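# Place pet feeder in taped outline, scoop outside

## Task

Put the pet feeder entirely within the taped outline on the table so its handle tab sits at the outline's red notch, and both steel bowls rest flat in the feeder's wells; the scoop must finish lying fully on the table, entirely outside the taped outline.

## Robot and tools

Robot: two arms, left_arm (carrying a left hand) and right_arm (carrying a right hand, the mirror image). Each hand has four fingers and a thumb. Scene frame: origin at table-top height midway between the nominal bases, +z up, +x out over the table, left_arm toward +y. Calibrated bases: left_arm at (+0.006, +0.361, +0.011) m, right_arm at (-0.021, -0.348, +0.022) m, both nearly unrotated. Arm poses, targets and velocities in results are given in that arm's own base frame; fixed cameras and the table use the scene frame. Image left/right does not match arm names.

Hand point: a point fixed to the palm, 0.15 m out from the wrist face and 0.05 m in front of the palm. Its +z runs along straight fingers, +y out of the palm, +x across the palm away from the thumb on the right hand (toward the thumb on the left hand). Straight fingers extend 0.06-0.07 m past the point along +z and sit about 0.06 m behind it along -y. A wrist bracket on the little-finger side can strike objects.

Row layout (used by execute_actions and move): one flat list of 28 numbers, each in [-1, 1], always covering both arms. Order: left dx, dy, dz, rx, ry, rz; left little, ring, middle, index, thumb_bend, thumb_turn; left force_limit, speed; then the same 14 for the right arm. The six pose numbers are offsets, not poses: they are measured from that arm's current Hand target, along that Hand target's own axes. 1.0 equals 0.6 m for dx/dy/dz and 180 degrees for rx/ry/rz (a combined rotation vector). All-zero pose numbers re-request the current Hand target. Finger targets are absolute positions: +1 straight/open, -1 curled/closed; thumb_bend +1 straight, -1 fully bent; thumb_turn +1 beside the palm, -1 opposite the fingers. force_limit maps -1 to about 0 N and +1 to 10 N at the fingertip (15 N for the thumb motors); speed rises from near zero at -1 to full at +0.48 and above. There is no 'no change' value: to keep a hand as it is, resend the last eight hand numbers you actually sent (if none yet, its hand_measured six values plus hand_force_limit and hand_speed).

execute_actions(actions, cameras): actions is a list of actions; each action is up to 15 rows, one per 1/30 s step, the last row held to fill 15 steps. Every row's offsets count from the Hand target at that action's start, so repeating an offset keeps moving further. Cameras come only if actions is empty or cameras are named.

move(target, speed, blend, blocking, cameras): target is one 28-number row or up to 15 rows; every row's offsets count from the same starting Hand targets. speed is m/s per arm path, 0.002 to 4.3, default 0.25 (turn rate twice that in rad/s), one value or one per target. blend is a corner-rounding distance in m (0 means stop at each target). Paths last 0.5-10 s and do not avoid obstacles or the other arm. Hand numbers of later targets are applied on arrival. The result adds a move: line (done, off_target, moving, held, fault) and limits (paced = pose clipped, held = steps withheld). Avoid paths passing near an arm's own base.

wait(seconds 0-10), stop() to brake a running move, zoom_image(camera, region [x0,y0,x1,y1] up to 504x504 px) on the newest image of cam_high, cam_low, cam_left_wrist or cam_right_wrist, show_instructions() for reference pages, finished_scene(scene 1-3) to end a scene permanently.

Results: end_effector_position (m) and end_effector_quat_wxyz per arm in its base frame; Hand target (last commanded pose after clipping, the base for next offsets); joint positions, velocities, torques; hand_measured, hand_stopped_by (moving, target, force, stalled, fault), hand_load_n (positive when the finger is pushed open; drops near 0 when a grip is lost). Resting 1-3 cm (up to 5 cm) below the command is normal sag, not contact. Orientation commands are clipped to within 40 degrees of the current one each step. A small commanded move may not start; send the remaining gap as a further offset.

Gripping: with the thumb turned in front of the palm, objects about 0.035-0.065 m thick can be held; handles down to about 0.025 m. For a gentle grip close slowly (speed -0.94 or below). To squeeze harder, raise force_limit and send a more-closed target than measured; to loosen, send a more open one.

Avoid: dropping or releasing moving parts, anything falling or being left off the table (fails the task), striking fixed or heavy items, hard pushes, overloading fingers, arms contacting each other or one hand closing on the other's fingers, and arm stops. Long holds, stretched arms or pushing at unreachable poses heat motors; a MOTOR HOT line warns, and at 100 °C the arm drops for 30-60 s. A loose object may occasionally get nudged. Cameras: cam_high and cam_low (672x504, fixed), cam_left_wrist and cam_right_wrist (616x616 fisheye).

Each tool is called after ">>>" by a JSON object that holds its "op" and its "data".

Reference images:

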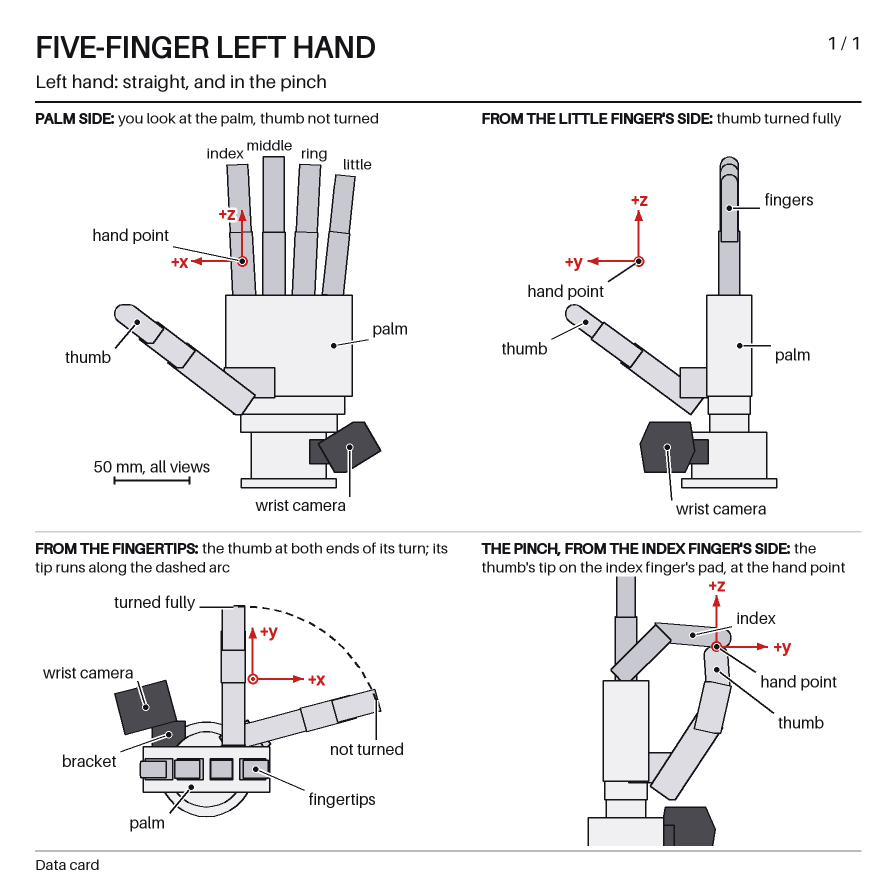

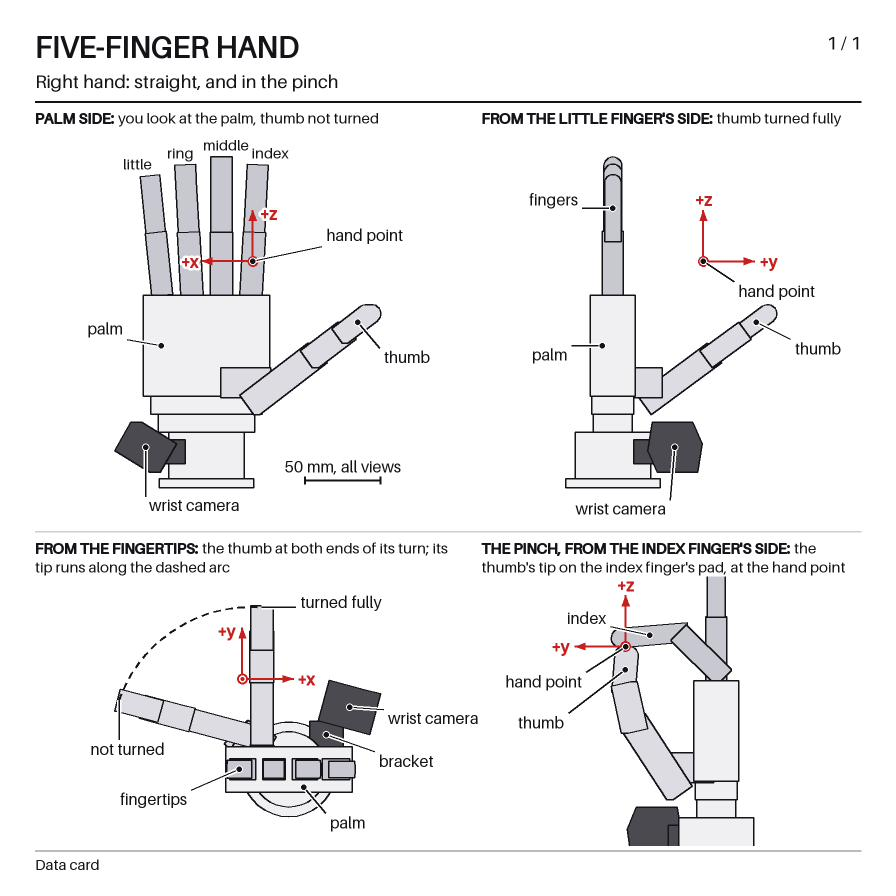

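## Session

>>> {"op": "execute_actions", "data": {"actions": []}}

Scene clock: 0.00 s.
left_arm: end_effector_position=(+0.4974, -0.2286, +0.0972) hand_measured=(+1.000, +1.000, +1.000, +1.000, +1.000, +1.000) hand_load_n=(+0.0, +0.0, +0.0, +0.0, +0.0, +0.0) hand_stopped_by=(target, target, target, target, target, target) hand_force_limit=0.00 hand_speed=-0.80 end_effector_quat_wxyz=(+0.304, -0.509, +0.566, -0.573) | right_arm: end_effector_position=(+0.8767, -0.0517, +0.2848) hand_measured=(+1.000, +1.000, +1.000, +1.000, +1.000, +1.000) hand_load_n=(+0.0, +0.0, +0.0, +0.0, +0.0, +0.0) hand_stopped_by=(target, target, target, target, target, target) hand_force_limit=0.00 hand_speed=-0.80 end_effector_quat_wxyz=(+0.646, -0.683, +0.163, -0.298)
Joint positions: left_arm=[-0.347 1.547 0.553 0.833 0.004 -0.244] | right_arm=[-0.273 2.386 2.397 0.026 -1.177 -0.164]
Joint velocities: within noise
Joint torques (N m): no reading
Heat: left arm: hottest wrist pitch 31 °C; right arm: hottest waist 30 °C.
Hand target: left_arm +0.5090, -0.2340, +0.1219; +0.311, -0.496, +0.552, -0.593 | right_arm +0.8766, -0.0522, +0.3230; +0.644, -0.678, +0.139, -0.326

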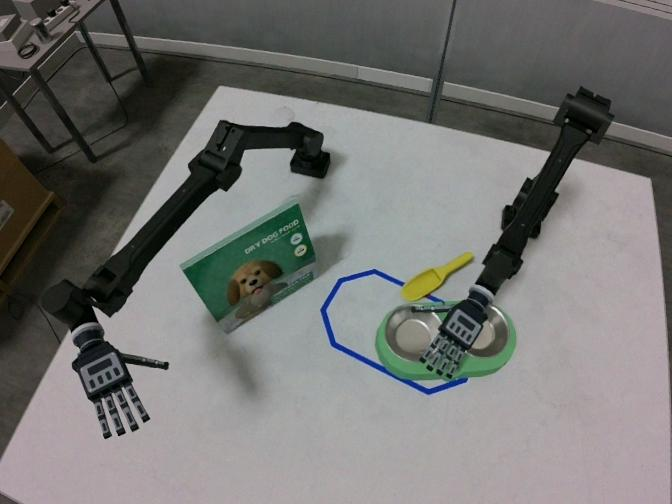

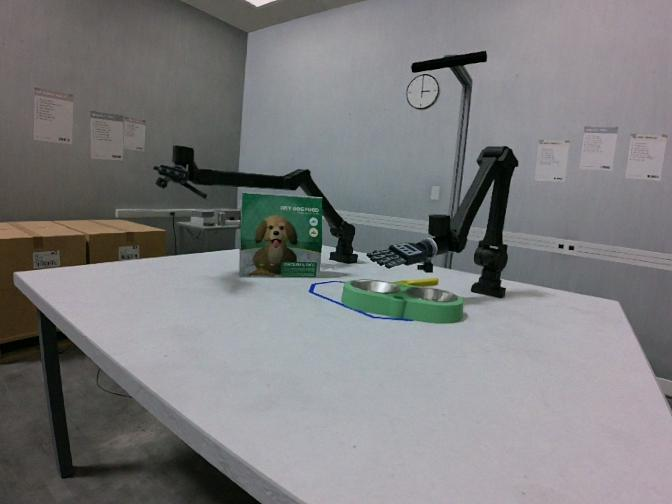

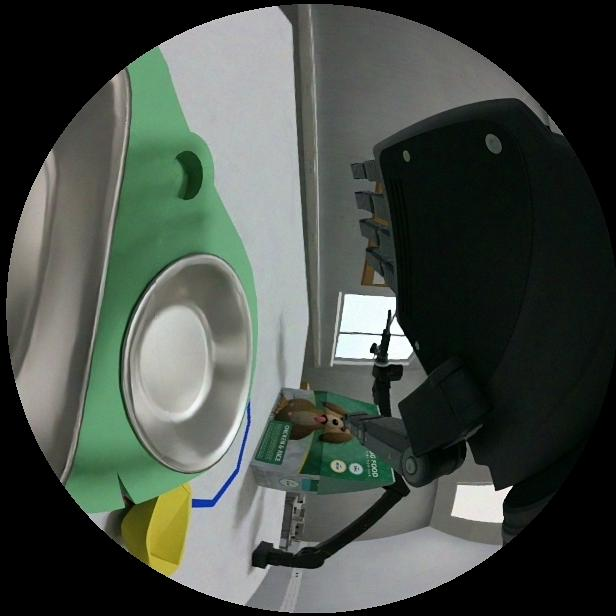

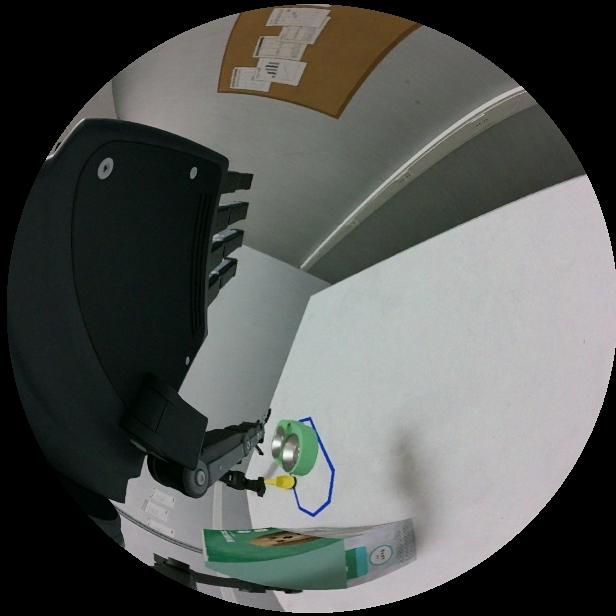

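>>> {"op": "zoom_image", "data": {"camera": "cam_high", "region": [300, 230, 540, 410]}}

>>> {"op": "zoom_image", "data": {"camera": "cam_low", "region": [280, 230, 500, 350]}}

>>> {"op": "zoom_image", "data": {"camera": "cam_left_wrist", "region": [0, 40, 400, 540]}}

Scaled by 2.100.

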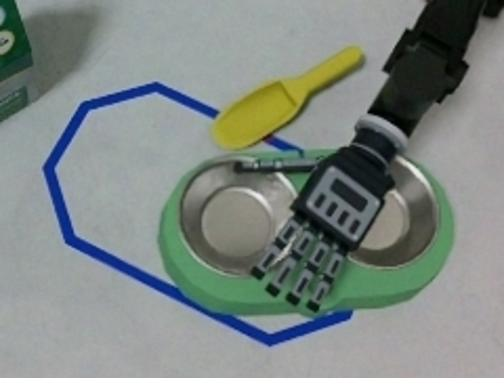

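Scaled by 2.291.

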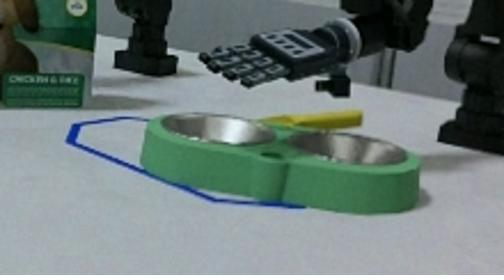

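Scaled by 1.008 from the camera's 616x616 image, which has a finer 880x880 frame.

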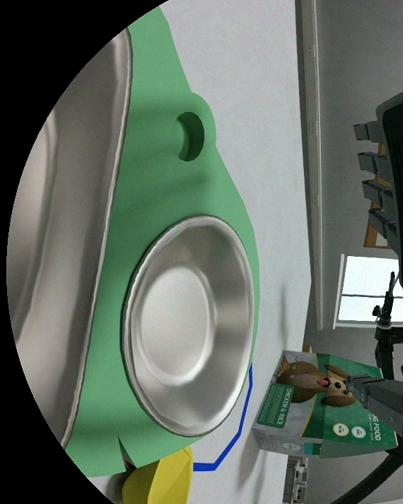

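>>> {"op": "move", "data": {"target": [0.18,-0.243,-0.362,0,0,0,1,1,1,1,1,1,0,-0.8,0,0,0,0,0,0,1,1,1,1,1,1,0,-0.8], "cameras": ["all"]}}

Scene clock: 17.90 s.
left_arm: end_effector_position=(+0.2946, -0.2223, +0.2737) hand_measured=(+1.000, +1.000, +1.000, +1.000, +1.000, +1.000) hand_load_n=(+0.0, +0.0, +0.0, +0.0, +0.0, +0.0) hand_stopped_by=(target, target, target, target, target, target) hand_force_limit=0.00 hand_speed=-0.80 end_effector_quat_wxyz=(+0.312, -0.498, +0.571, -0.573) | right_arm: end_effector_position=(+0.8767, -0.0517, +0.2848) hand_measured=(+1.000, +1.000, +1.000, +1.000, +1.000, +1.000) hand_load_n=(+0.0, +0.0, +0.0, +0.0, +0.0, +0.0) hand_stopped_by=(target, target, target, target, target, target) hand_force_limit=0.00 hand_speed=-0.80 end_effector_quat_wxyz=(+0.646, -0.683, +0.163, -0.298)
Joint positions: left_arm=[-0.709 0.514 0.488 -0.133 -0.351 -0.273] | right_arm=[-0.273 2.386 2.397 0.026 -1.177 -0.164]
Joint torques (N m): left_arm=[-2.2 -0.62 11.56 1.18 -0.13 -0.09] | right_arm=[0.62 -25.47 10.73 1.99 0.06 0.02]
Heat: left arm: hottest wrist pitch 31 °C; right arm: hottest elbow 30 °C.
Hand target: left_arm +0.2988, -0.2291, +0.3114; +0.311, -0.496, +0.552, -0.593 | right_arm +0.8766, -0.0522, +0.3230; +0.644, -0.678, +0.139, -0.326
Off the commanded pose: left_arm 0.038 m, 3 deg | right_arm 0.038 m, 4 deg.
move: off_target (left_arm, right_arm)

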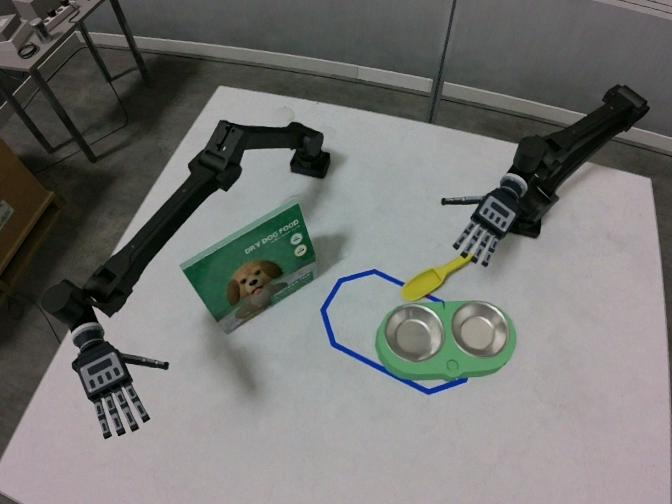

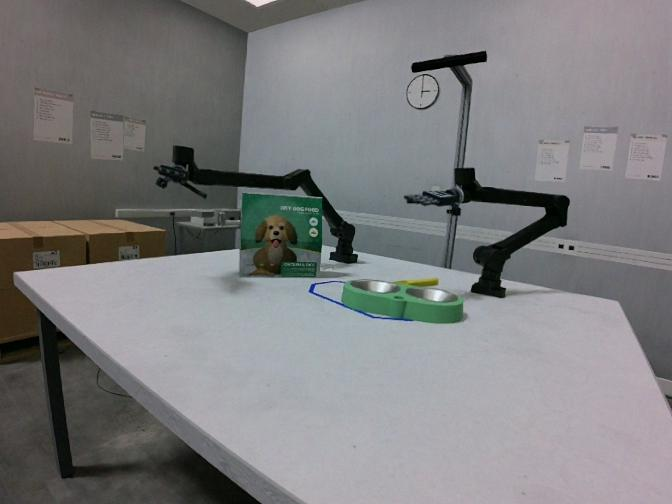

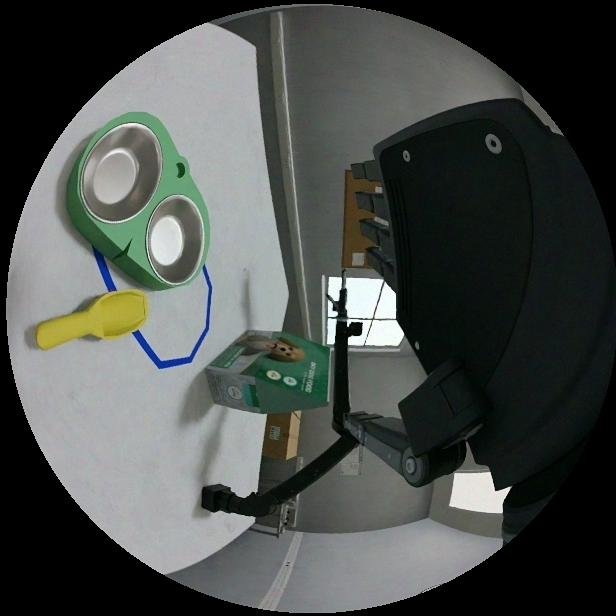

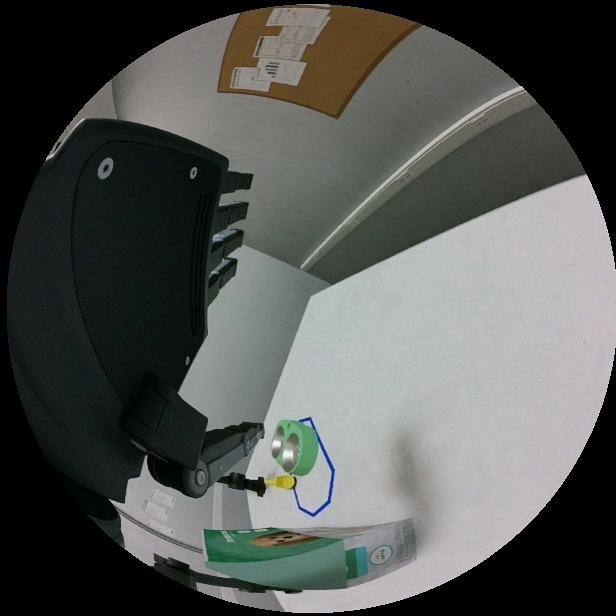

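>>> {"op": "zoom_image", "data": {"camera": "cam_high", "region": [300, 240, 540, 410]}}

>>> {"op": "zoom_image", "data": {"camera": "cam_left_wrist", "region": [20, 90, 270, 390]}}

>>> {"op": "zoom_image", "data": {"camera": "cam_low", "region": [280, 250, 500, 350]}}

Scaled by 2.100.

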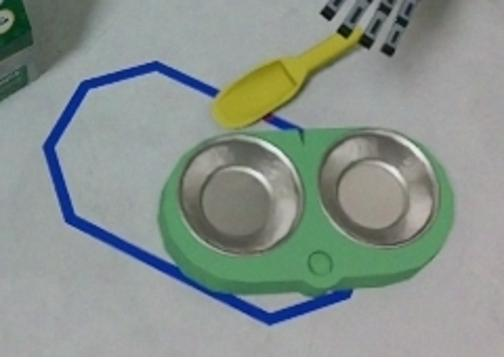

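Scaled by 1.680 from the camera's 616x616 image, which has a finer 880x880 frame.

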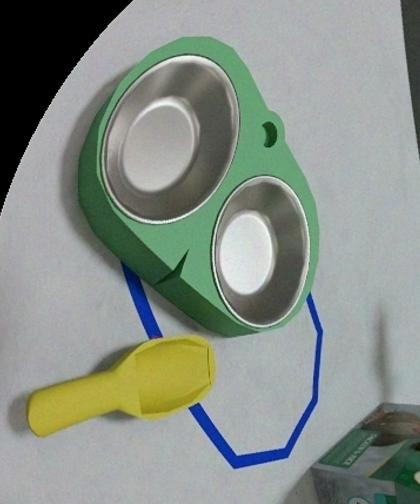

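Scaled by 2.291.

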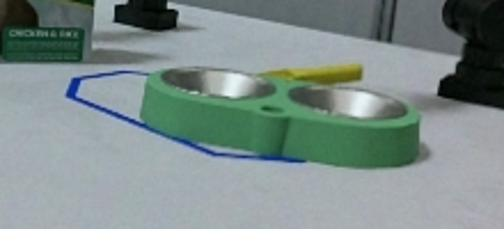

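>>> {"op": "zoom_image", "data": {"camera": "cam_high", "region": [250, 100, 400, 220]}}

>>> {"op": "zoom_image", "data": {"camera": "cam_high", "region": [430, 60, 672, 280]}}

Scaled by 3.360.

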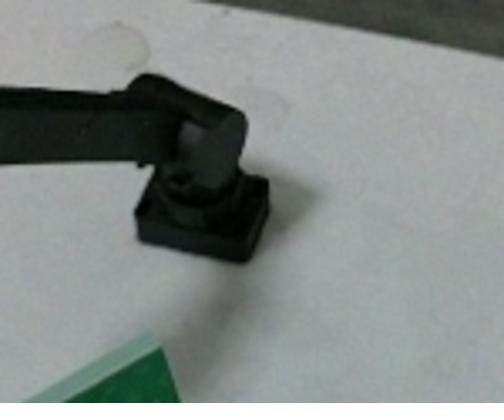

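Scaled by 2.083.

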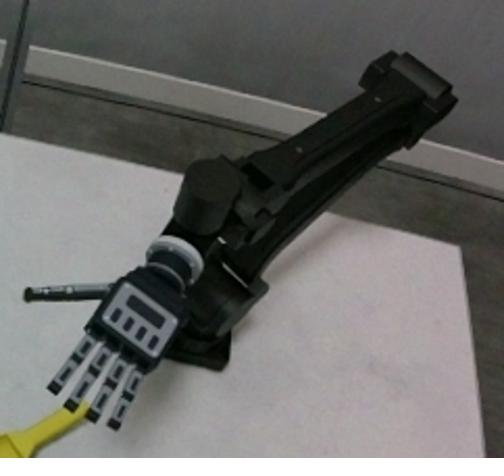

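>>> {"op": "move", "data": {"target": [0.001,0.194,-0.021,-0.369,-0.3076,-0.2296,1,1,1,1,1,1,0,-0.8,0,0,0,0,0,0,1,1,1,1,1,1,0,-0.8], "cameras": ["all"]}}

Scene clock: 116.73 s.
left_arm: end_effector_position=(+0.2496, -0.2390, +0.1771) hand_measured=(+1.000, +1.000, +1.000, +1.000, +1.000, +1.000) hand_load_n=(+0.0, +0.0, +0.0, +0.0, +0.0, +0.0) hand_stopped_by=(target, target, target, target, target, target) hand_force_limit=0.00 hand_speed=-0.80 end_effector_quat_wxyz=(-0.009, +0.919, -0.394, -0.025) | right_arm: end_effector_position=(+0.8767, -0.0517, +0.2848) hand_measured=(+1.000, +1.000, +1.000, +1.000, +1.000, +1.000) hand_load_n=(+0.0, +0.0, +0.0, +0.0, +0.0, +0.0) hand_stopped_by=(target, target, target, target, target, target) hand_force_limit=0.00 hand_speed=-0.80 end_effector_quat_wxyz=(+0.646, -0.683, +0.163, -0.298)
Joint positions: left_arm=[-0.576 1.235 1.066 -1.455 -0.009 -1.337] | right_arm=[-0.273 2.386 2.397 0.026 -1.177 -0.164]
Joint torques (N m): left_arm=[-0.62 -7.82 9.66 -0.36 0.16 -0.06] | right_arm=[0.67 -25.41 10.71 2 0.07 0.03]
Heat: left arm: hottest elbow 48 °C; right arm: hottest elbow 38 °C.
Hand target: left_arm +0.2660, -0.2482, +0.2006; +0.000, +0.924, -0.383, +0.000 | right_arm +0.8766, -0.0522, +0.3230; +0.644, -0.678, +0.139, -0.326
Off the commanded pose: left_arm 0.030 m, 3 deg | right_arm 0.038 m, 4 deg.
move: off_target (left_arm, right_arm)

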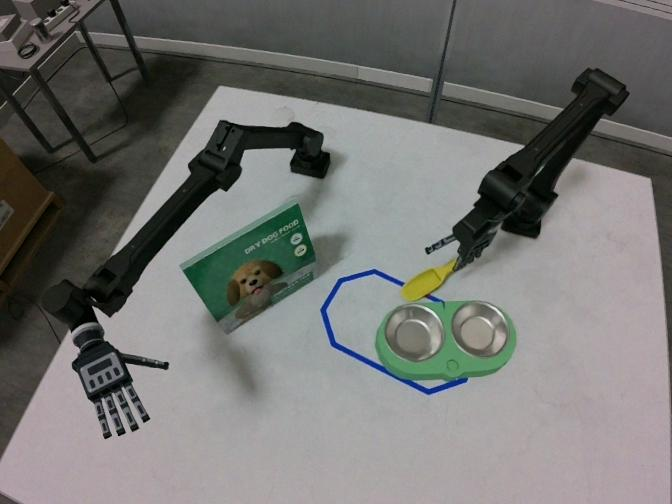

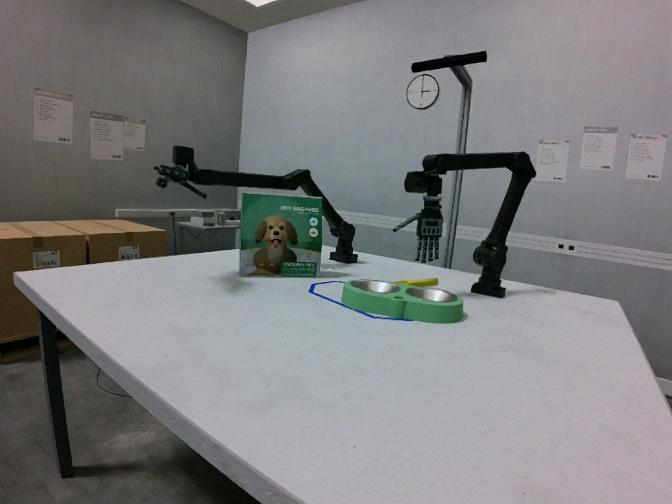

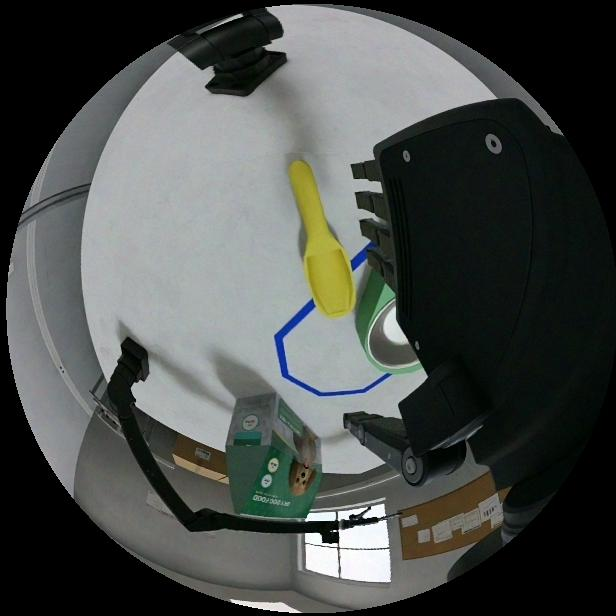

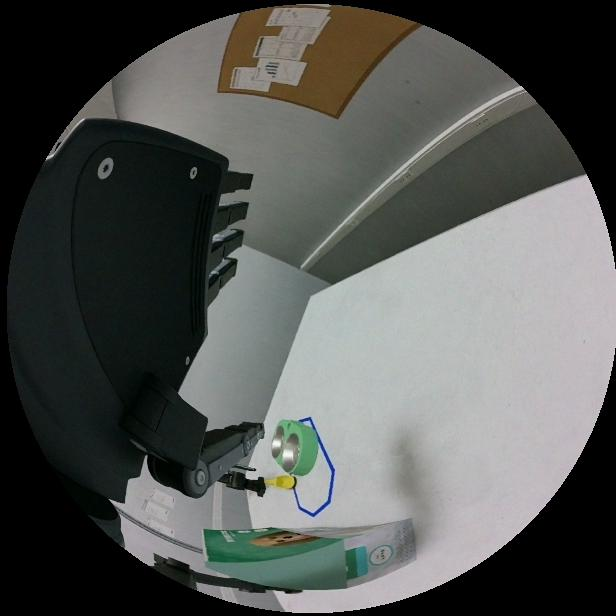

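>>> {"op": "move", "data": {"target": [0.0295,0.006,0.133,0,0,0,1,1,1,1,1,1,0,-0.8,0,0,0,0,0,0,1,1,1,1,1,1,0,-0.8], "cameras": ["all"], "speed": 0.12}}

Scene clock: 136.77 s.
left_arm: end_effector_position=(+0.2698, -0.2517, +0.1139) hand_measured=(+1.000, +1.000, +1.000, +1.000, +1.000, +1.000) hand_load_n=(+0.0, +0.0, +0.0, +0.0, +0.0, +0.0) hand_stopped_by=(target, target, target, target, target, target) hand_force_limit=0.00 hand_speed=-0.80 end_effector_quat_wxyz=(-0.008, +0.923, -0.385, -0.018) | right_arm: end_effector_position=(+0.8767, -0.0517, +0.2848) hand_measured=(+1.000, +1.000, +1.000, +1.000, +1.000, +1.000) hand_load_n=(+0.0, +0.0, +0.0, +0.0, +0.0, +0.0) hand_stopped_by=(target, target, target, target, target, target) hand_force_limit=0.00 hand_speed=-0.80 end_effector_quat_wxyz=(+0.646, -0.683, +0.163, -0.298)
Joint positions: left_arm=[-0.576 1.33 0.979 -1.257 -0.009 -1.357] | right_arm=[-0.273 2.386 2.397 0.026 -1.177 -0.164]
Joint torques (N m): left_arm=[-1.32 -8.7 6.35 0.64 0.13 -0.07] | right_arm=[0.67 -25.47 10.71 2.02 0.07 0.03]
Heat: left arm: hottest elbow 47 °C; right arm: hottest elbow 38 °C.
Hand target: left_arm +0.2759, -0.2632, +0.1208; +0.000, +0.924, -0.383, +0.000 | right_arm +0.8766, -0.0522, +0.3230; +0.644, -0.678, +0.139, -0.326
Off the commanded pose: left_arm 0.015 m, 2 deg | right_arm 0.038 m, 4 deg.
move: off_target (left_arm, right_arm)

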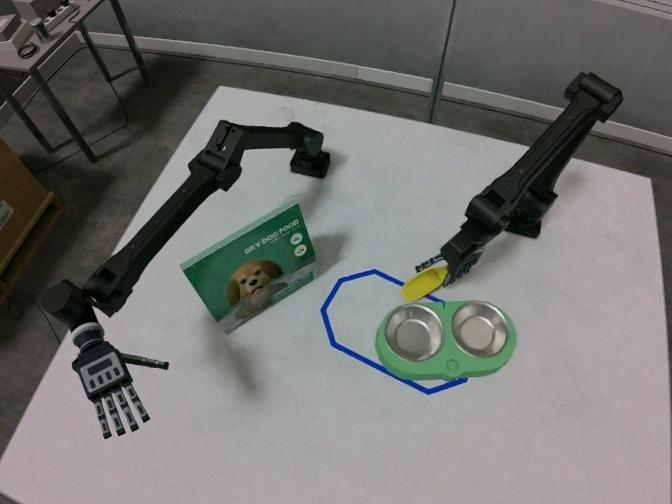

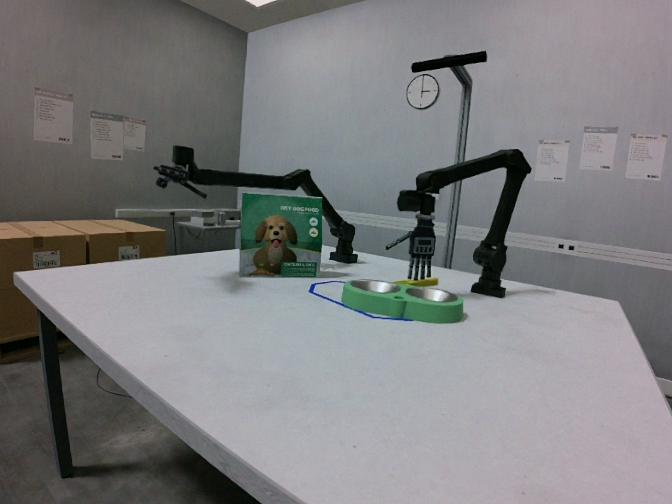

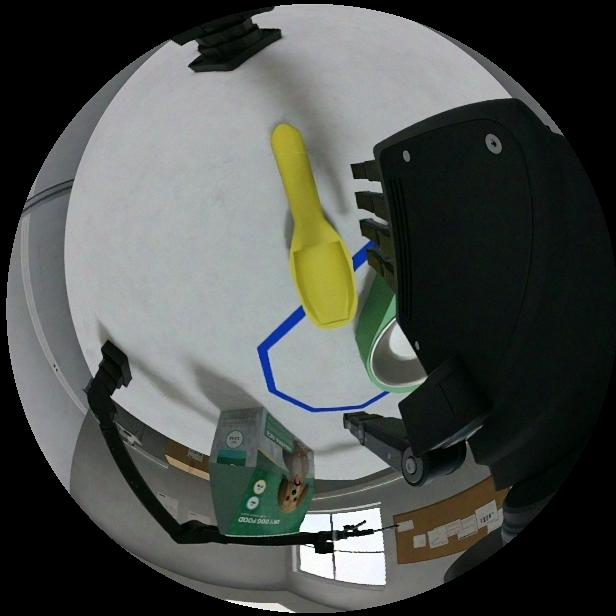

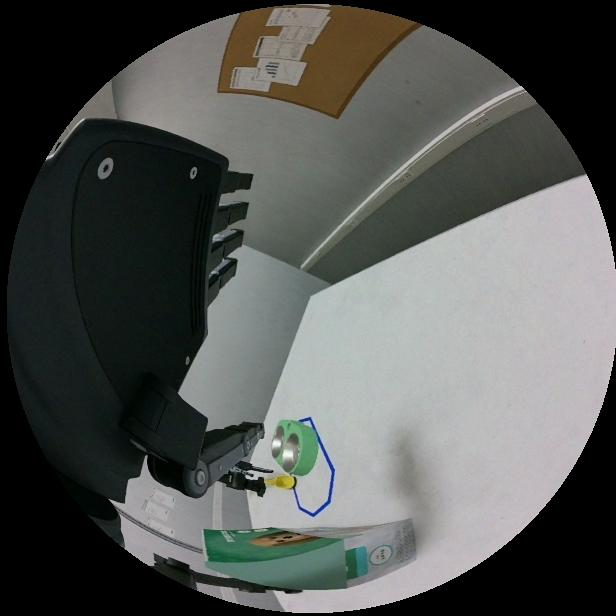

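>>> {"op": "zoom_image", "data": {"camera": "cam_left_wrist", "region": [240, 100, 440, 420]}}

>>> {"op": "zoom_image", "data": {"camera": "cam_high", "region": [360, 220, 540, 390]}}

Scaled by 1.575 from the camera's 616x616 image, which has a finer 880x880 frame.

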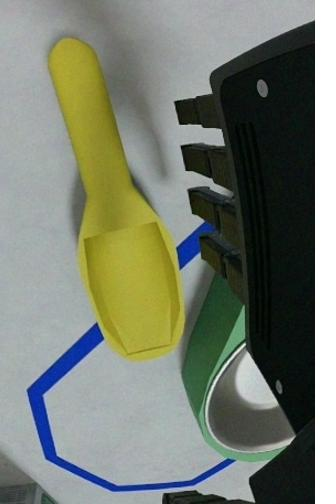

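Scaled by 2.800.

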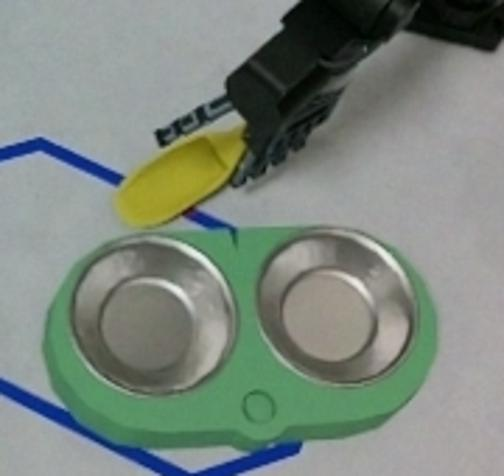

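>>> {"op": "move", "data": {"target": [[0,0,0.067,0,0,0,1,1,1,1,1,1,0,-0.8,0,0,0,0,0,0,1,1,1,1,1,1,0,-0.8]], "cameras": ["cam_high","cam_left_wrist"], "speed": 0.06}}

Scene clock: 153.00 s.
left_arm: end_effector_position=(+0.2696, -0.2515, +0.0748) hand_measured=(+1.000, +1.000, +1.000, +1.000, +1.000, +1.000) hand_load_n=(+0.0, +0.0, +0.0, +0.0, +0.0, +0.0) hand_stopped_by=(target, target, target, target, target, target) hand_force_limit=0.00 hand_speed=-0.80 end_effector_quat_wxyz=(-0.008, +0.923, -0.385, -0.017) | right_arm: end_effector_position=(+0.8767, -0.0517, +0.2848) hand_measured=(+1.000, +1.000, +1.000, +1.000, +1.000, +1.000) hand_load_n=(+0.0, +0.0, +0.0, +0.0, +0.0, +0.0) hand_stopped_by=(target, target, target, target, target, target) hand_force_limit=0.00 hand_speed=-0.80 end_effector_quat_wxyz=(+0.646, -0.683, +0.163, -0.298)
Joint positions: left_arm=[-0.576 1.373 0.908 -1.142 -0.009 -1.357] | right_arm=[-0.273 2.386 2.397 0.026 -1.177 -0.164]
Joint torques (N m): left_arm=[-1.61 -8.29 6.08 0.68 0.14 -0.08] | right_arm=[0.67 -25.47 10.73 2 0.07 0.03]
Heat: left arm: hottest elbow 42 °C; right arm: hottest elbow 39 °C.
Hand target: left_arm +0.2759, -0.2632, +0.0806; +0.000, +0.924, -0.383, +0.000 | right_arm +0.8766, -0.0522, +0.3230; +0.644, -0.678, +0.139, -0.326
Off the commanded pose: left_arm 0.015 m, 2 deg | right_arm 0.038 m, 4 deg.
move: off_target (left_arm, right_arm)
Images, in order (width x height): cam_high 672x504, cam_left_wrist 616x616.

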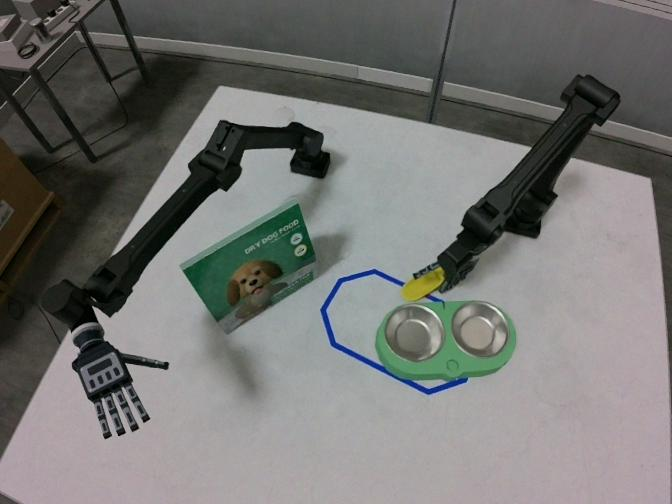

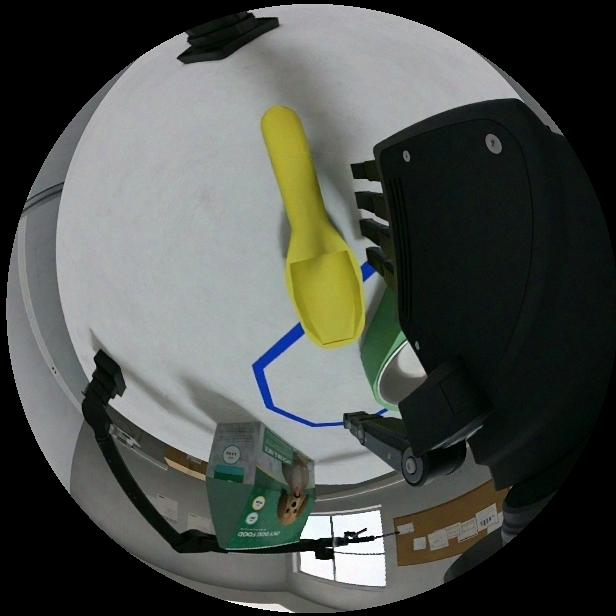

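>>> {"op": "move", "data": {"target": [[0,0.1,0.008,0,0,0,1,1,1,1,1,1,0,-0.8,0,0,0,0,0,0,1,1,1,1,1,1,0,-0.8],[0,0.34,0.008,0,0,0,1,1,1,1,1,1,0,-0.8,0,0,0,0,0,0,1,1,1,1,1,1,0,-0.8]], "cameras": ["cam_high","cam_left_wrist"], "blend": 0.01, "speed": 0.1}}

Scene clock: 159.17 s.
left_arm: end_effector_position=(+0.1233, -0.3788, +0.0563) hand_measured=(+1.000, +1.000, +1.000, +1.000, +1.000, +1.000) hand_load_n=(+0.0, +0.0, +0.0, +0.0, +0.0, +0.0) hand_stopped_by=(target, target, target, target, target, target) hand_force_limit=0.00 hand_speed=-0.80 end_effector_quat_wxyz=(-0.025, +0.922, -0.385, -0.025) | right_arm: end_effector_position=(+0.8767, -0.0517, +0.2848) hand_measured=(+1.000, +1.000, +1.000, +1.000, +1.000, +1.000) hand_load_n=(+0.0, +0.0, +0.0, +0.0, +0.0, +0.0) hand_stopped_by=(target, target, target, target, target, target) hand_force_limit=0.00 hand_speed=-0.80 end_effector_quat_wxyz=(+0.646, -0.683, +0.163, -0.298)
Joint positions: left_arm=[-1.141 1.421 0.907 -1.127 -0.003 -1.92] | right_arm=[-0.273 2.386 2.397 0.026 -1.177 -0.164]
Joint torques (N m): left_arm=[-1.85 -10.11 8.57 0.62 -0.01 -0.14] | right_arm=[0.73 -25.52 10.71 2 0.07 0.03]
Heat: left arm: hottest elbow 40 °C; right arm: hottest elbow 39 °C.
Hand target: left_arm +0.1316, -0.4074, +0.0759; +0.000, +0.924, -0.383, +0.000 | right_arm +0.8766, -0.0522, +0.3230; +0.644, -0.678, +0.139, -0.326
Off the commanded pose: left_arm 0.036 m, 4 deg | right_arm 0.038 m, 4 deg.
move: off_target (left_arm, right_arm)
Images, in order (width x height): cam_high 672x504, cam_left_wrist 616x616.

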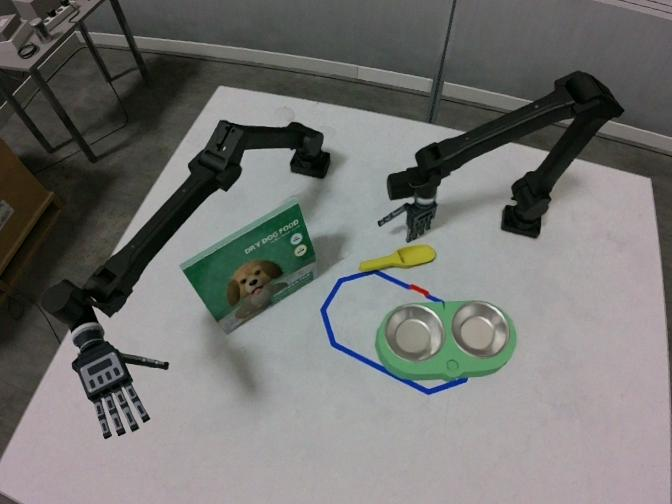

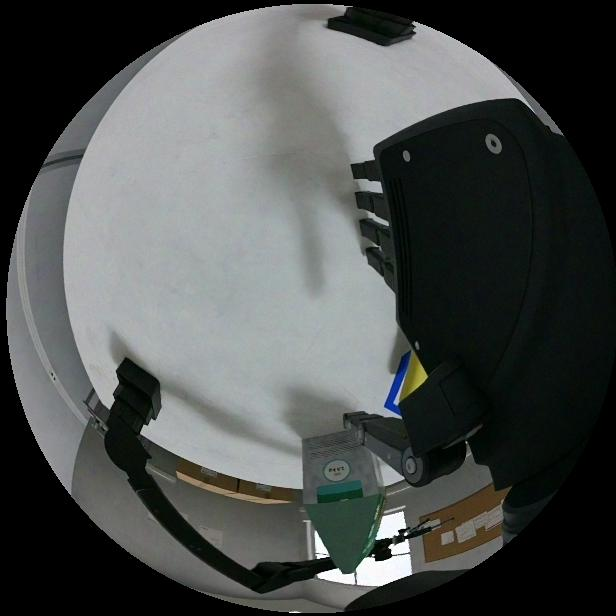

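>>> {"op": "zoom_image", "data": {"camera": "cam_high", "region": [300, 220, 540, 410]}}

Scaled by 2.100.

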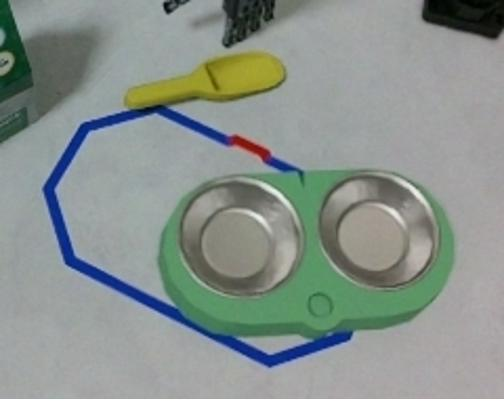

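>>> {"op": "move", "data": {"target": [[0,0,-0.123,0,0,0,1,1,1,1,1,1,0,-0.8,0,0,0,0,0,0,1,1,1,1,1,1,0,-0.8],[0.0955,-0.1835,-0.123,0,0,0.25,1,1,1,1,1,1,0,-0.8,0,0,0,0,0,0,1,1,1,1,1,1,0,-0.8],[0.0955,-0.1835,-0.025,0,0,0.25,1,1,1,1,1,1,0,-0.8,0,0,0,0,0,0,1,1,1,1,1,1,0,-0.8]], "cameras": ["cam_high","cam_left_wrist"], "blend": [0.02,0.02,0], "speed": [0.2,0.2,0.1]}}

Scene clock: 175.00 s.
left_arm: end_effector_position=(+0.2408, -0.3628, +0.0837) hand_measured=(+1.000, +1.000, +1.000, +1.000, +1.000, +1.000) hand_load_n=(+0.0, +0.0, +0.0, +0.0, +0.0, +0.0) hand_stopped_by=(target, target, target, target, target, target) hand_force_limit=0.00 hand_speed=-0.80 end_effector_quat_wxyz=(-0.006, +0.710, -0.704, -0.020) | right_arm: end_effector_position=(+0.8767, -0.0517, +0.2848) hand_measured=(+1.000, +1.000, +1.000, +1.000, +1.000, +1.000) hand_load_n=(+0.0, +0.0, +0.0, +0.0, +0.0, +0.0) hand_stopped_by=(target, target, target, target, target, target) hand_force_limit=0.00 hand_speed=-0.80 end_effector_quat_wxyz=(+0.646, -0.683, +0.163, -0.298)
Joint positions: left_arm=[-0.837 1.622 1.208 -1.198 -0.009 -0.845] | right_arm=[-0.273 2.386 2.397 0.026 -1.177 -0.164]
Joint torques (N m): left_arm=[-0.62 -12.69 6.37 0.62 0.13 0.11] | right_arm=[0.62 -25.47 10.71 2.02 0.07 0.03]
Heat: left arm: hottest elbow 39 °C; right arm: hottest elbow 39 °C.
Hand target: left_arm +0.2500, -0.3701, +0.0908; +0.000, +0.707, -0.707, +0.000 | right_arm +0.8766, -0.0522, +0.3230; +0.644, -0.678, +0.139, -0.326
Off the commanded pose: left_arm 0.014 m, 2 deg | right_arm 0.038 m, 4 deg.
move: off_target (left_arm, right_arm)
Images, in order (width x height): cam_high 672x504, cam_left_wrist 616x616.

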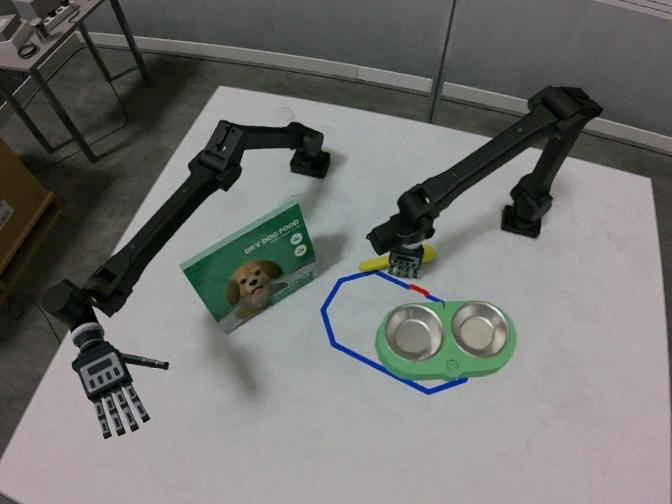

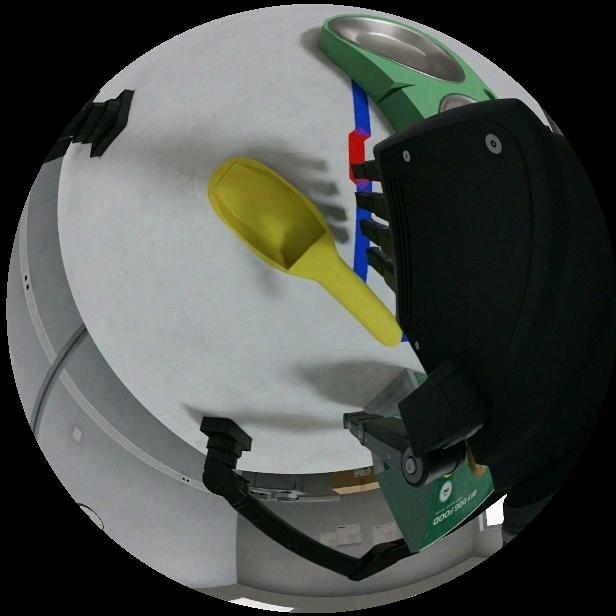

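>>> {"op": "move", "data": {"target": [[0.033,0.0,0.022,0,0,0,1,1,1,1,1,1,0,-0.8,0,0,0,0,0,0,1,1,1,1,1,1,0,-0.8],[0.033,0.30,0.022,0,0,0,1,1,1,1,1,1,0,-0.8,0,0,0,0,0,0,1,1,1,1,1,1,0,-0.8]], "cameras": ["cam_high","cam_left_wrist"], "blend": 0.01, "speed": 0.1}}

Scene clock: 181.80 s.
left_arm: end_effector_position=(+0.0717, -0.3757, +0.0643) hand_measured=(+1.000, +1.000, +1.000, +1.000, +1.000, +1.000) hand_load_n=(+0.0, +0.0, +0.0, -0.5, +0.0, +0.0) hand_stopped_by=(target, target, target, target, target, target) hand_force_limit=0.00 hand_speed=-0.80 end_effector_quat_wxyz=(-0.014, +0.706, -0.708, -0.026) | right_arm: end_effector_position=(+0.8767, -0.0517, +0.2848) hand_measured=(+1.000, +1.000, +1.000, +1.000, +1.000, +1.000) hand_load_n=(+0.0, +0.0, +0.0, +0.0, +0.0, +0.0) hand_stopped_by=(target, target, target, target, target, target) hand_force_limit=0.00 hand_speed=-0.80 end_effector_quat_wxyz=(+0.646, -0.683, +0.163, -0.298)
Joint positions: left_arm=[-1.206 1.464 0.968 -1.133 -0.004 -1.204] | right_arm=[-0.273 2.386 2.397 0.026 -1.177 -0.164]
Joint torques (N m): left_arm=[-2.08 -12.86 5.93 0.85 0.06 -0.11] | right_arm=[0.67 -25.47 10.73 2.02 0.07 0.02]
Heat: left arm: hottest elbow 39 °C; right arm: hottest elbow 39 °C.
Hand target: left_arm +0.0699, -0.3898, +0.0777; +0.000, +0.707, -0.707, +0.000 | right_arm +0.8766, -0.0522, +0.3230; +0.644, -0.678, +0.139, -0.326
Off the commanded pose: left_arm 0.020 m, 3 deg | right_arm 0.038 m, 4 deg.
move: off_target (left_arm, right_arm)
Images, in order (width x height): cam_high 672x504, cam_left_wrist 616x616.

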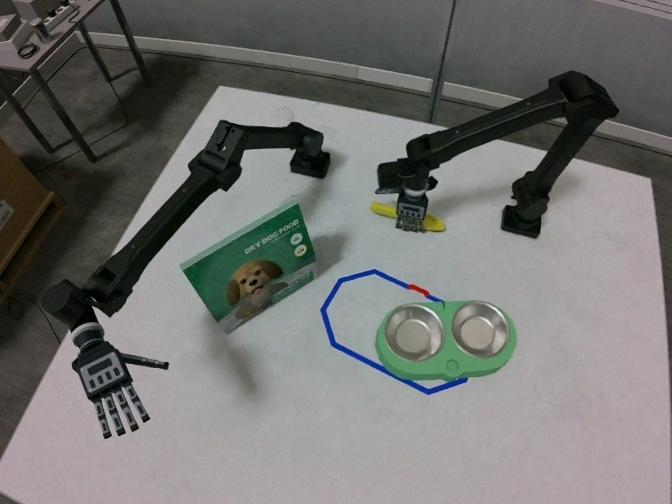

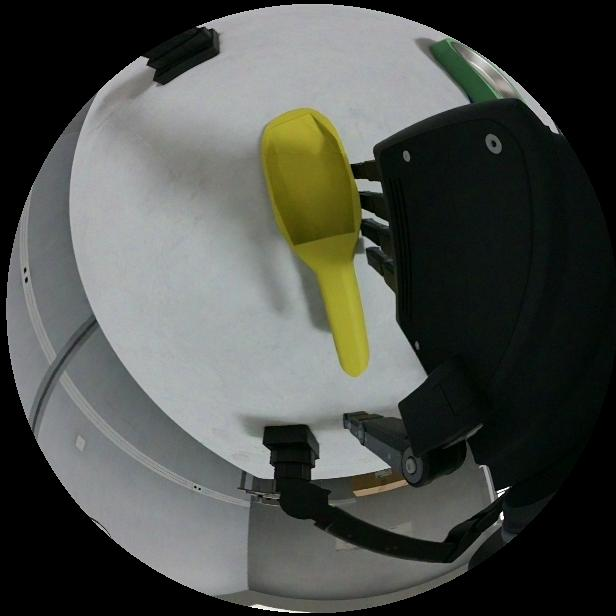

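>>> {"op": "move", "data": {"target": [[0,0,-0.137,0,0,0,1,1,1,1,1,1,0,-0.8,0,0,0,0,0,0,1,1,1,1,1,1,0,-0.8],[0.02,-0.395,-0.137,0,0,-0.122,1,1,1,1,1,1,0,-0.8,0,0,0,0,0,0,1,1,1,1,1,1,0,-0.8],[0.02,-0.395,-0.02,0,0,-0.122,1,1,1,1,1,1,0,-0.8,0,0,0,0,0,0,1,1,1,1,1,1,0,-0.8]], "cameras": ["cam_high","cam_left_wrist"], "blend": [0.02,0.02,0], "speed": [0.2,0.2,0.1]}}

Scene clock: 219.47 s.
left_arm: end_effector_position=(+0.2969, -0.3951, +0.0810) hand_measured=(+1.000, +1.000, +1.000, +1.000, +1.000, +1.000) hand_load_n=(+0.0, +0.0, +0.0, +0.0, +0.0, +0.0) hand_stopped_by=(target, target, target, target, target, target) hand_force_limit=0.00 hand_speed=-0.80 end_effector_quat_wxyz=(-0.007, +0.829, -0.559, -0.020) | right_arm: end_effector_position=(+0.8767, -0.0517, +0.2848) hand_measured=(+1.000, +1.000, +1.000, +1.000, +1.000, +1.000) hand_load_n=(+0.0, +0.0, -0.5, +0.0, +0.0, -0.5) hand_stopped_by=(target, target, target, target, target, target) hand_force_limit=0.00 hand_speed=-0.80 end_effector_quat_wxyz=(+0.646, -0.683, +0.163, -0.298)
Joint positions: left_arm=[-0.791 1.714 1.321 -1.221 -0.006 -1.175] | right_arm=[-0.273 2.386 2.397 0.026 -1.177 -0.164]
Joint torques (N m): left_arm=[-0.91 -14.45 6.48 0.64 -0.01 0.04] | right_arm=[0.67 -25.47 10.76 1.99 0.07 0.03]
Heat: left arm: hottest elbow 36 °C; right arm: hottest elbow 40 °C.
Hand target: left_arm +0.3069, -0.4020, +0.0896; +0.000, +0.829, -0.560, +0.000 | right_arm +0.8766, -0.0522, +0.3230; +0.644, -0.678, +0.139, -0.326
Off the commanded pose: left_arm 0.015 m, 2 deg | right_arm 0.038 m, 4 deg.
move: off_target (left_arm, right_arm)
Images, in order (width x height): cam_high 672x504, cam_left_wrist 616x616.

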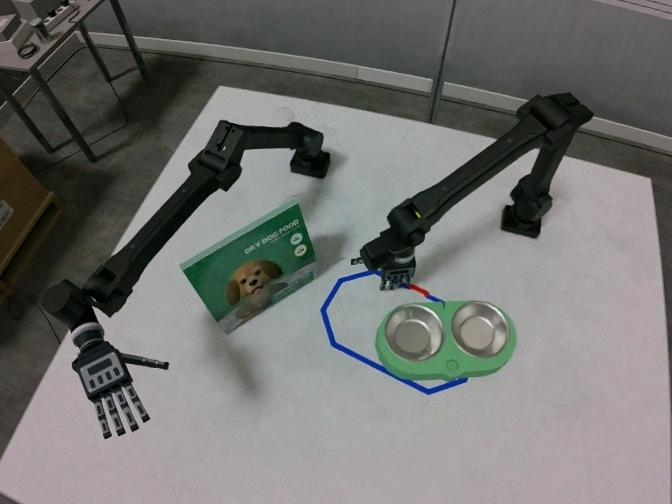

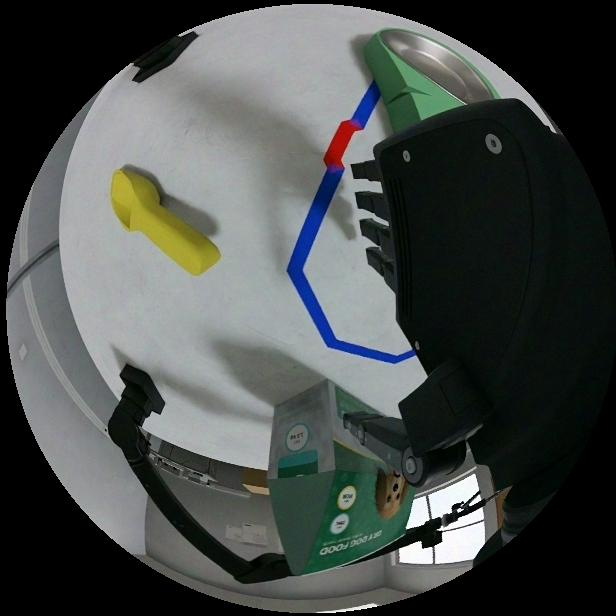

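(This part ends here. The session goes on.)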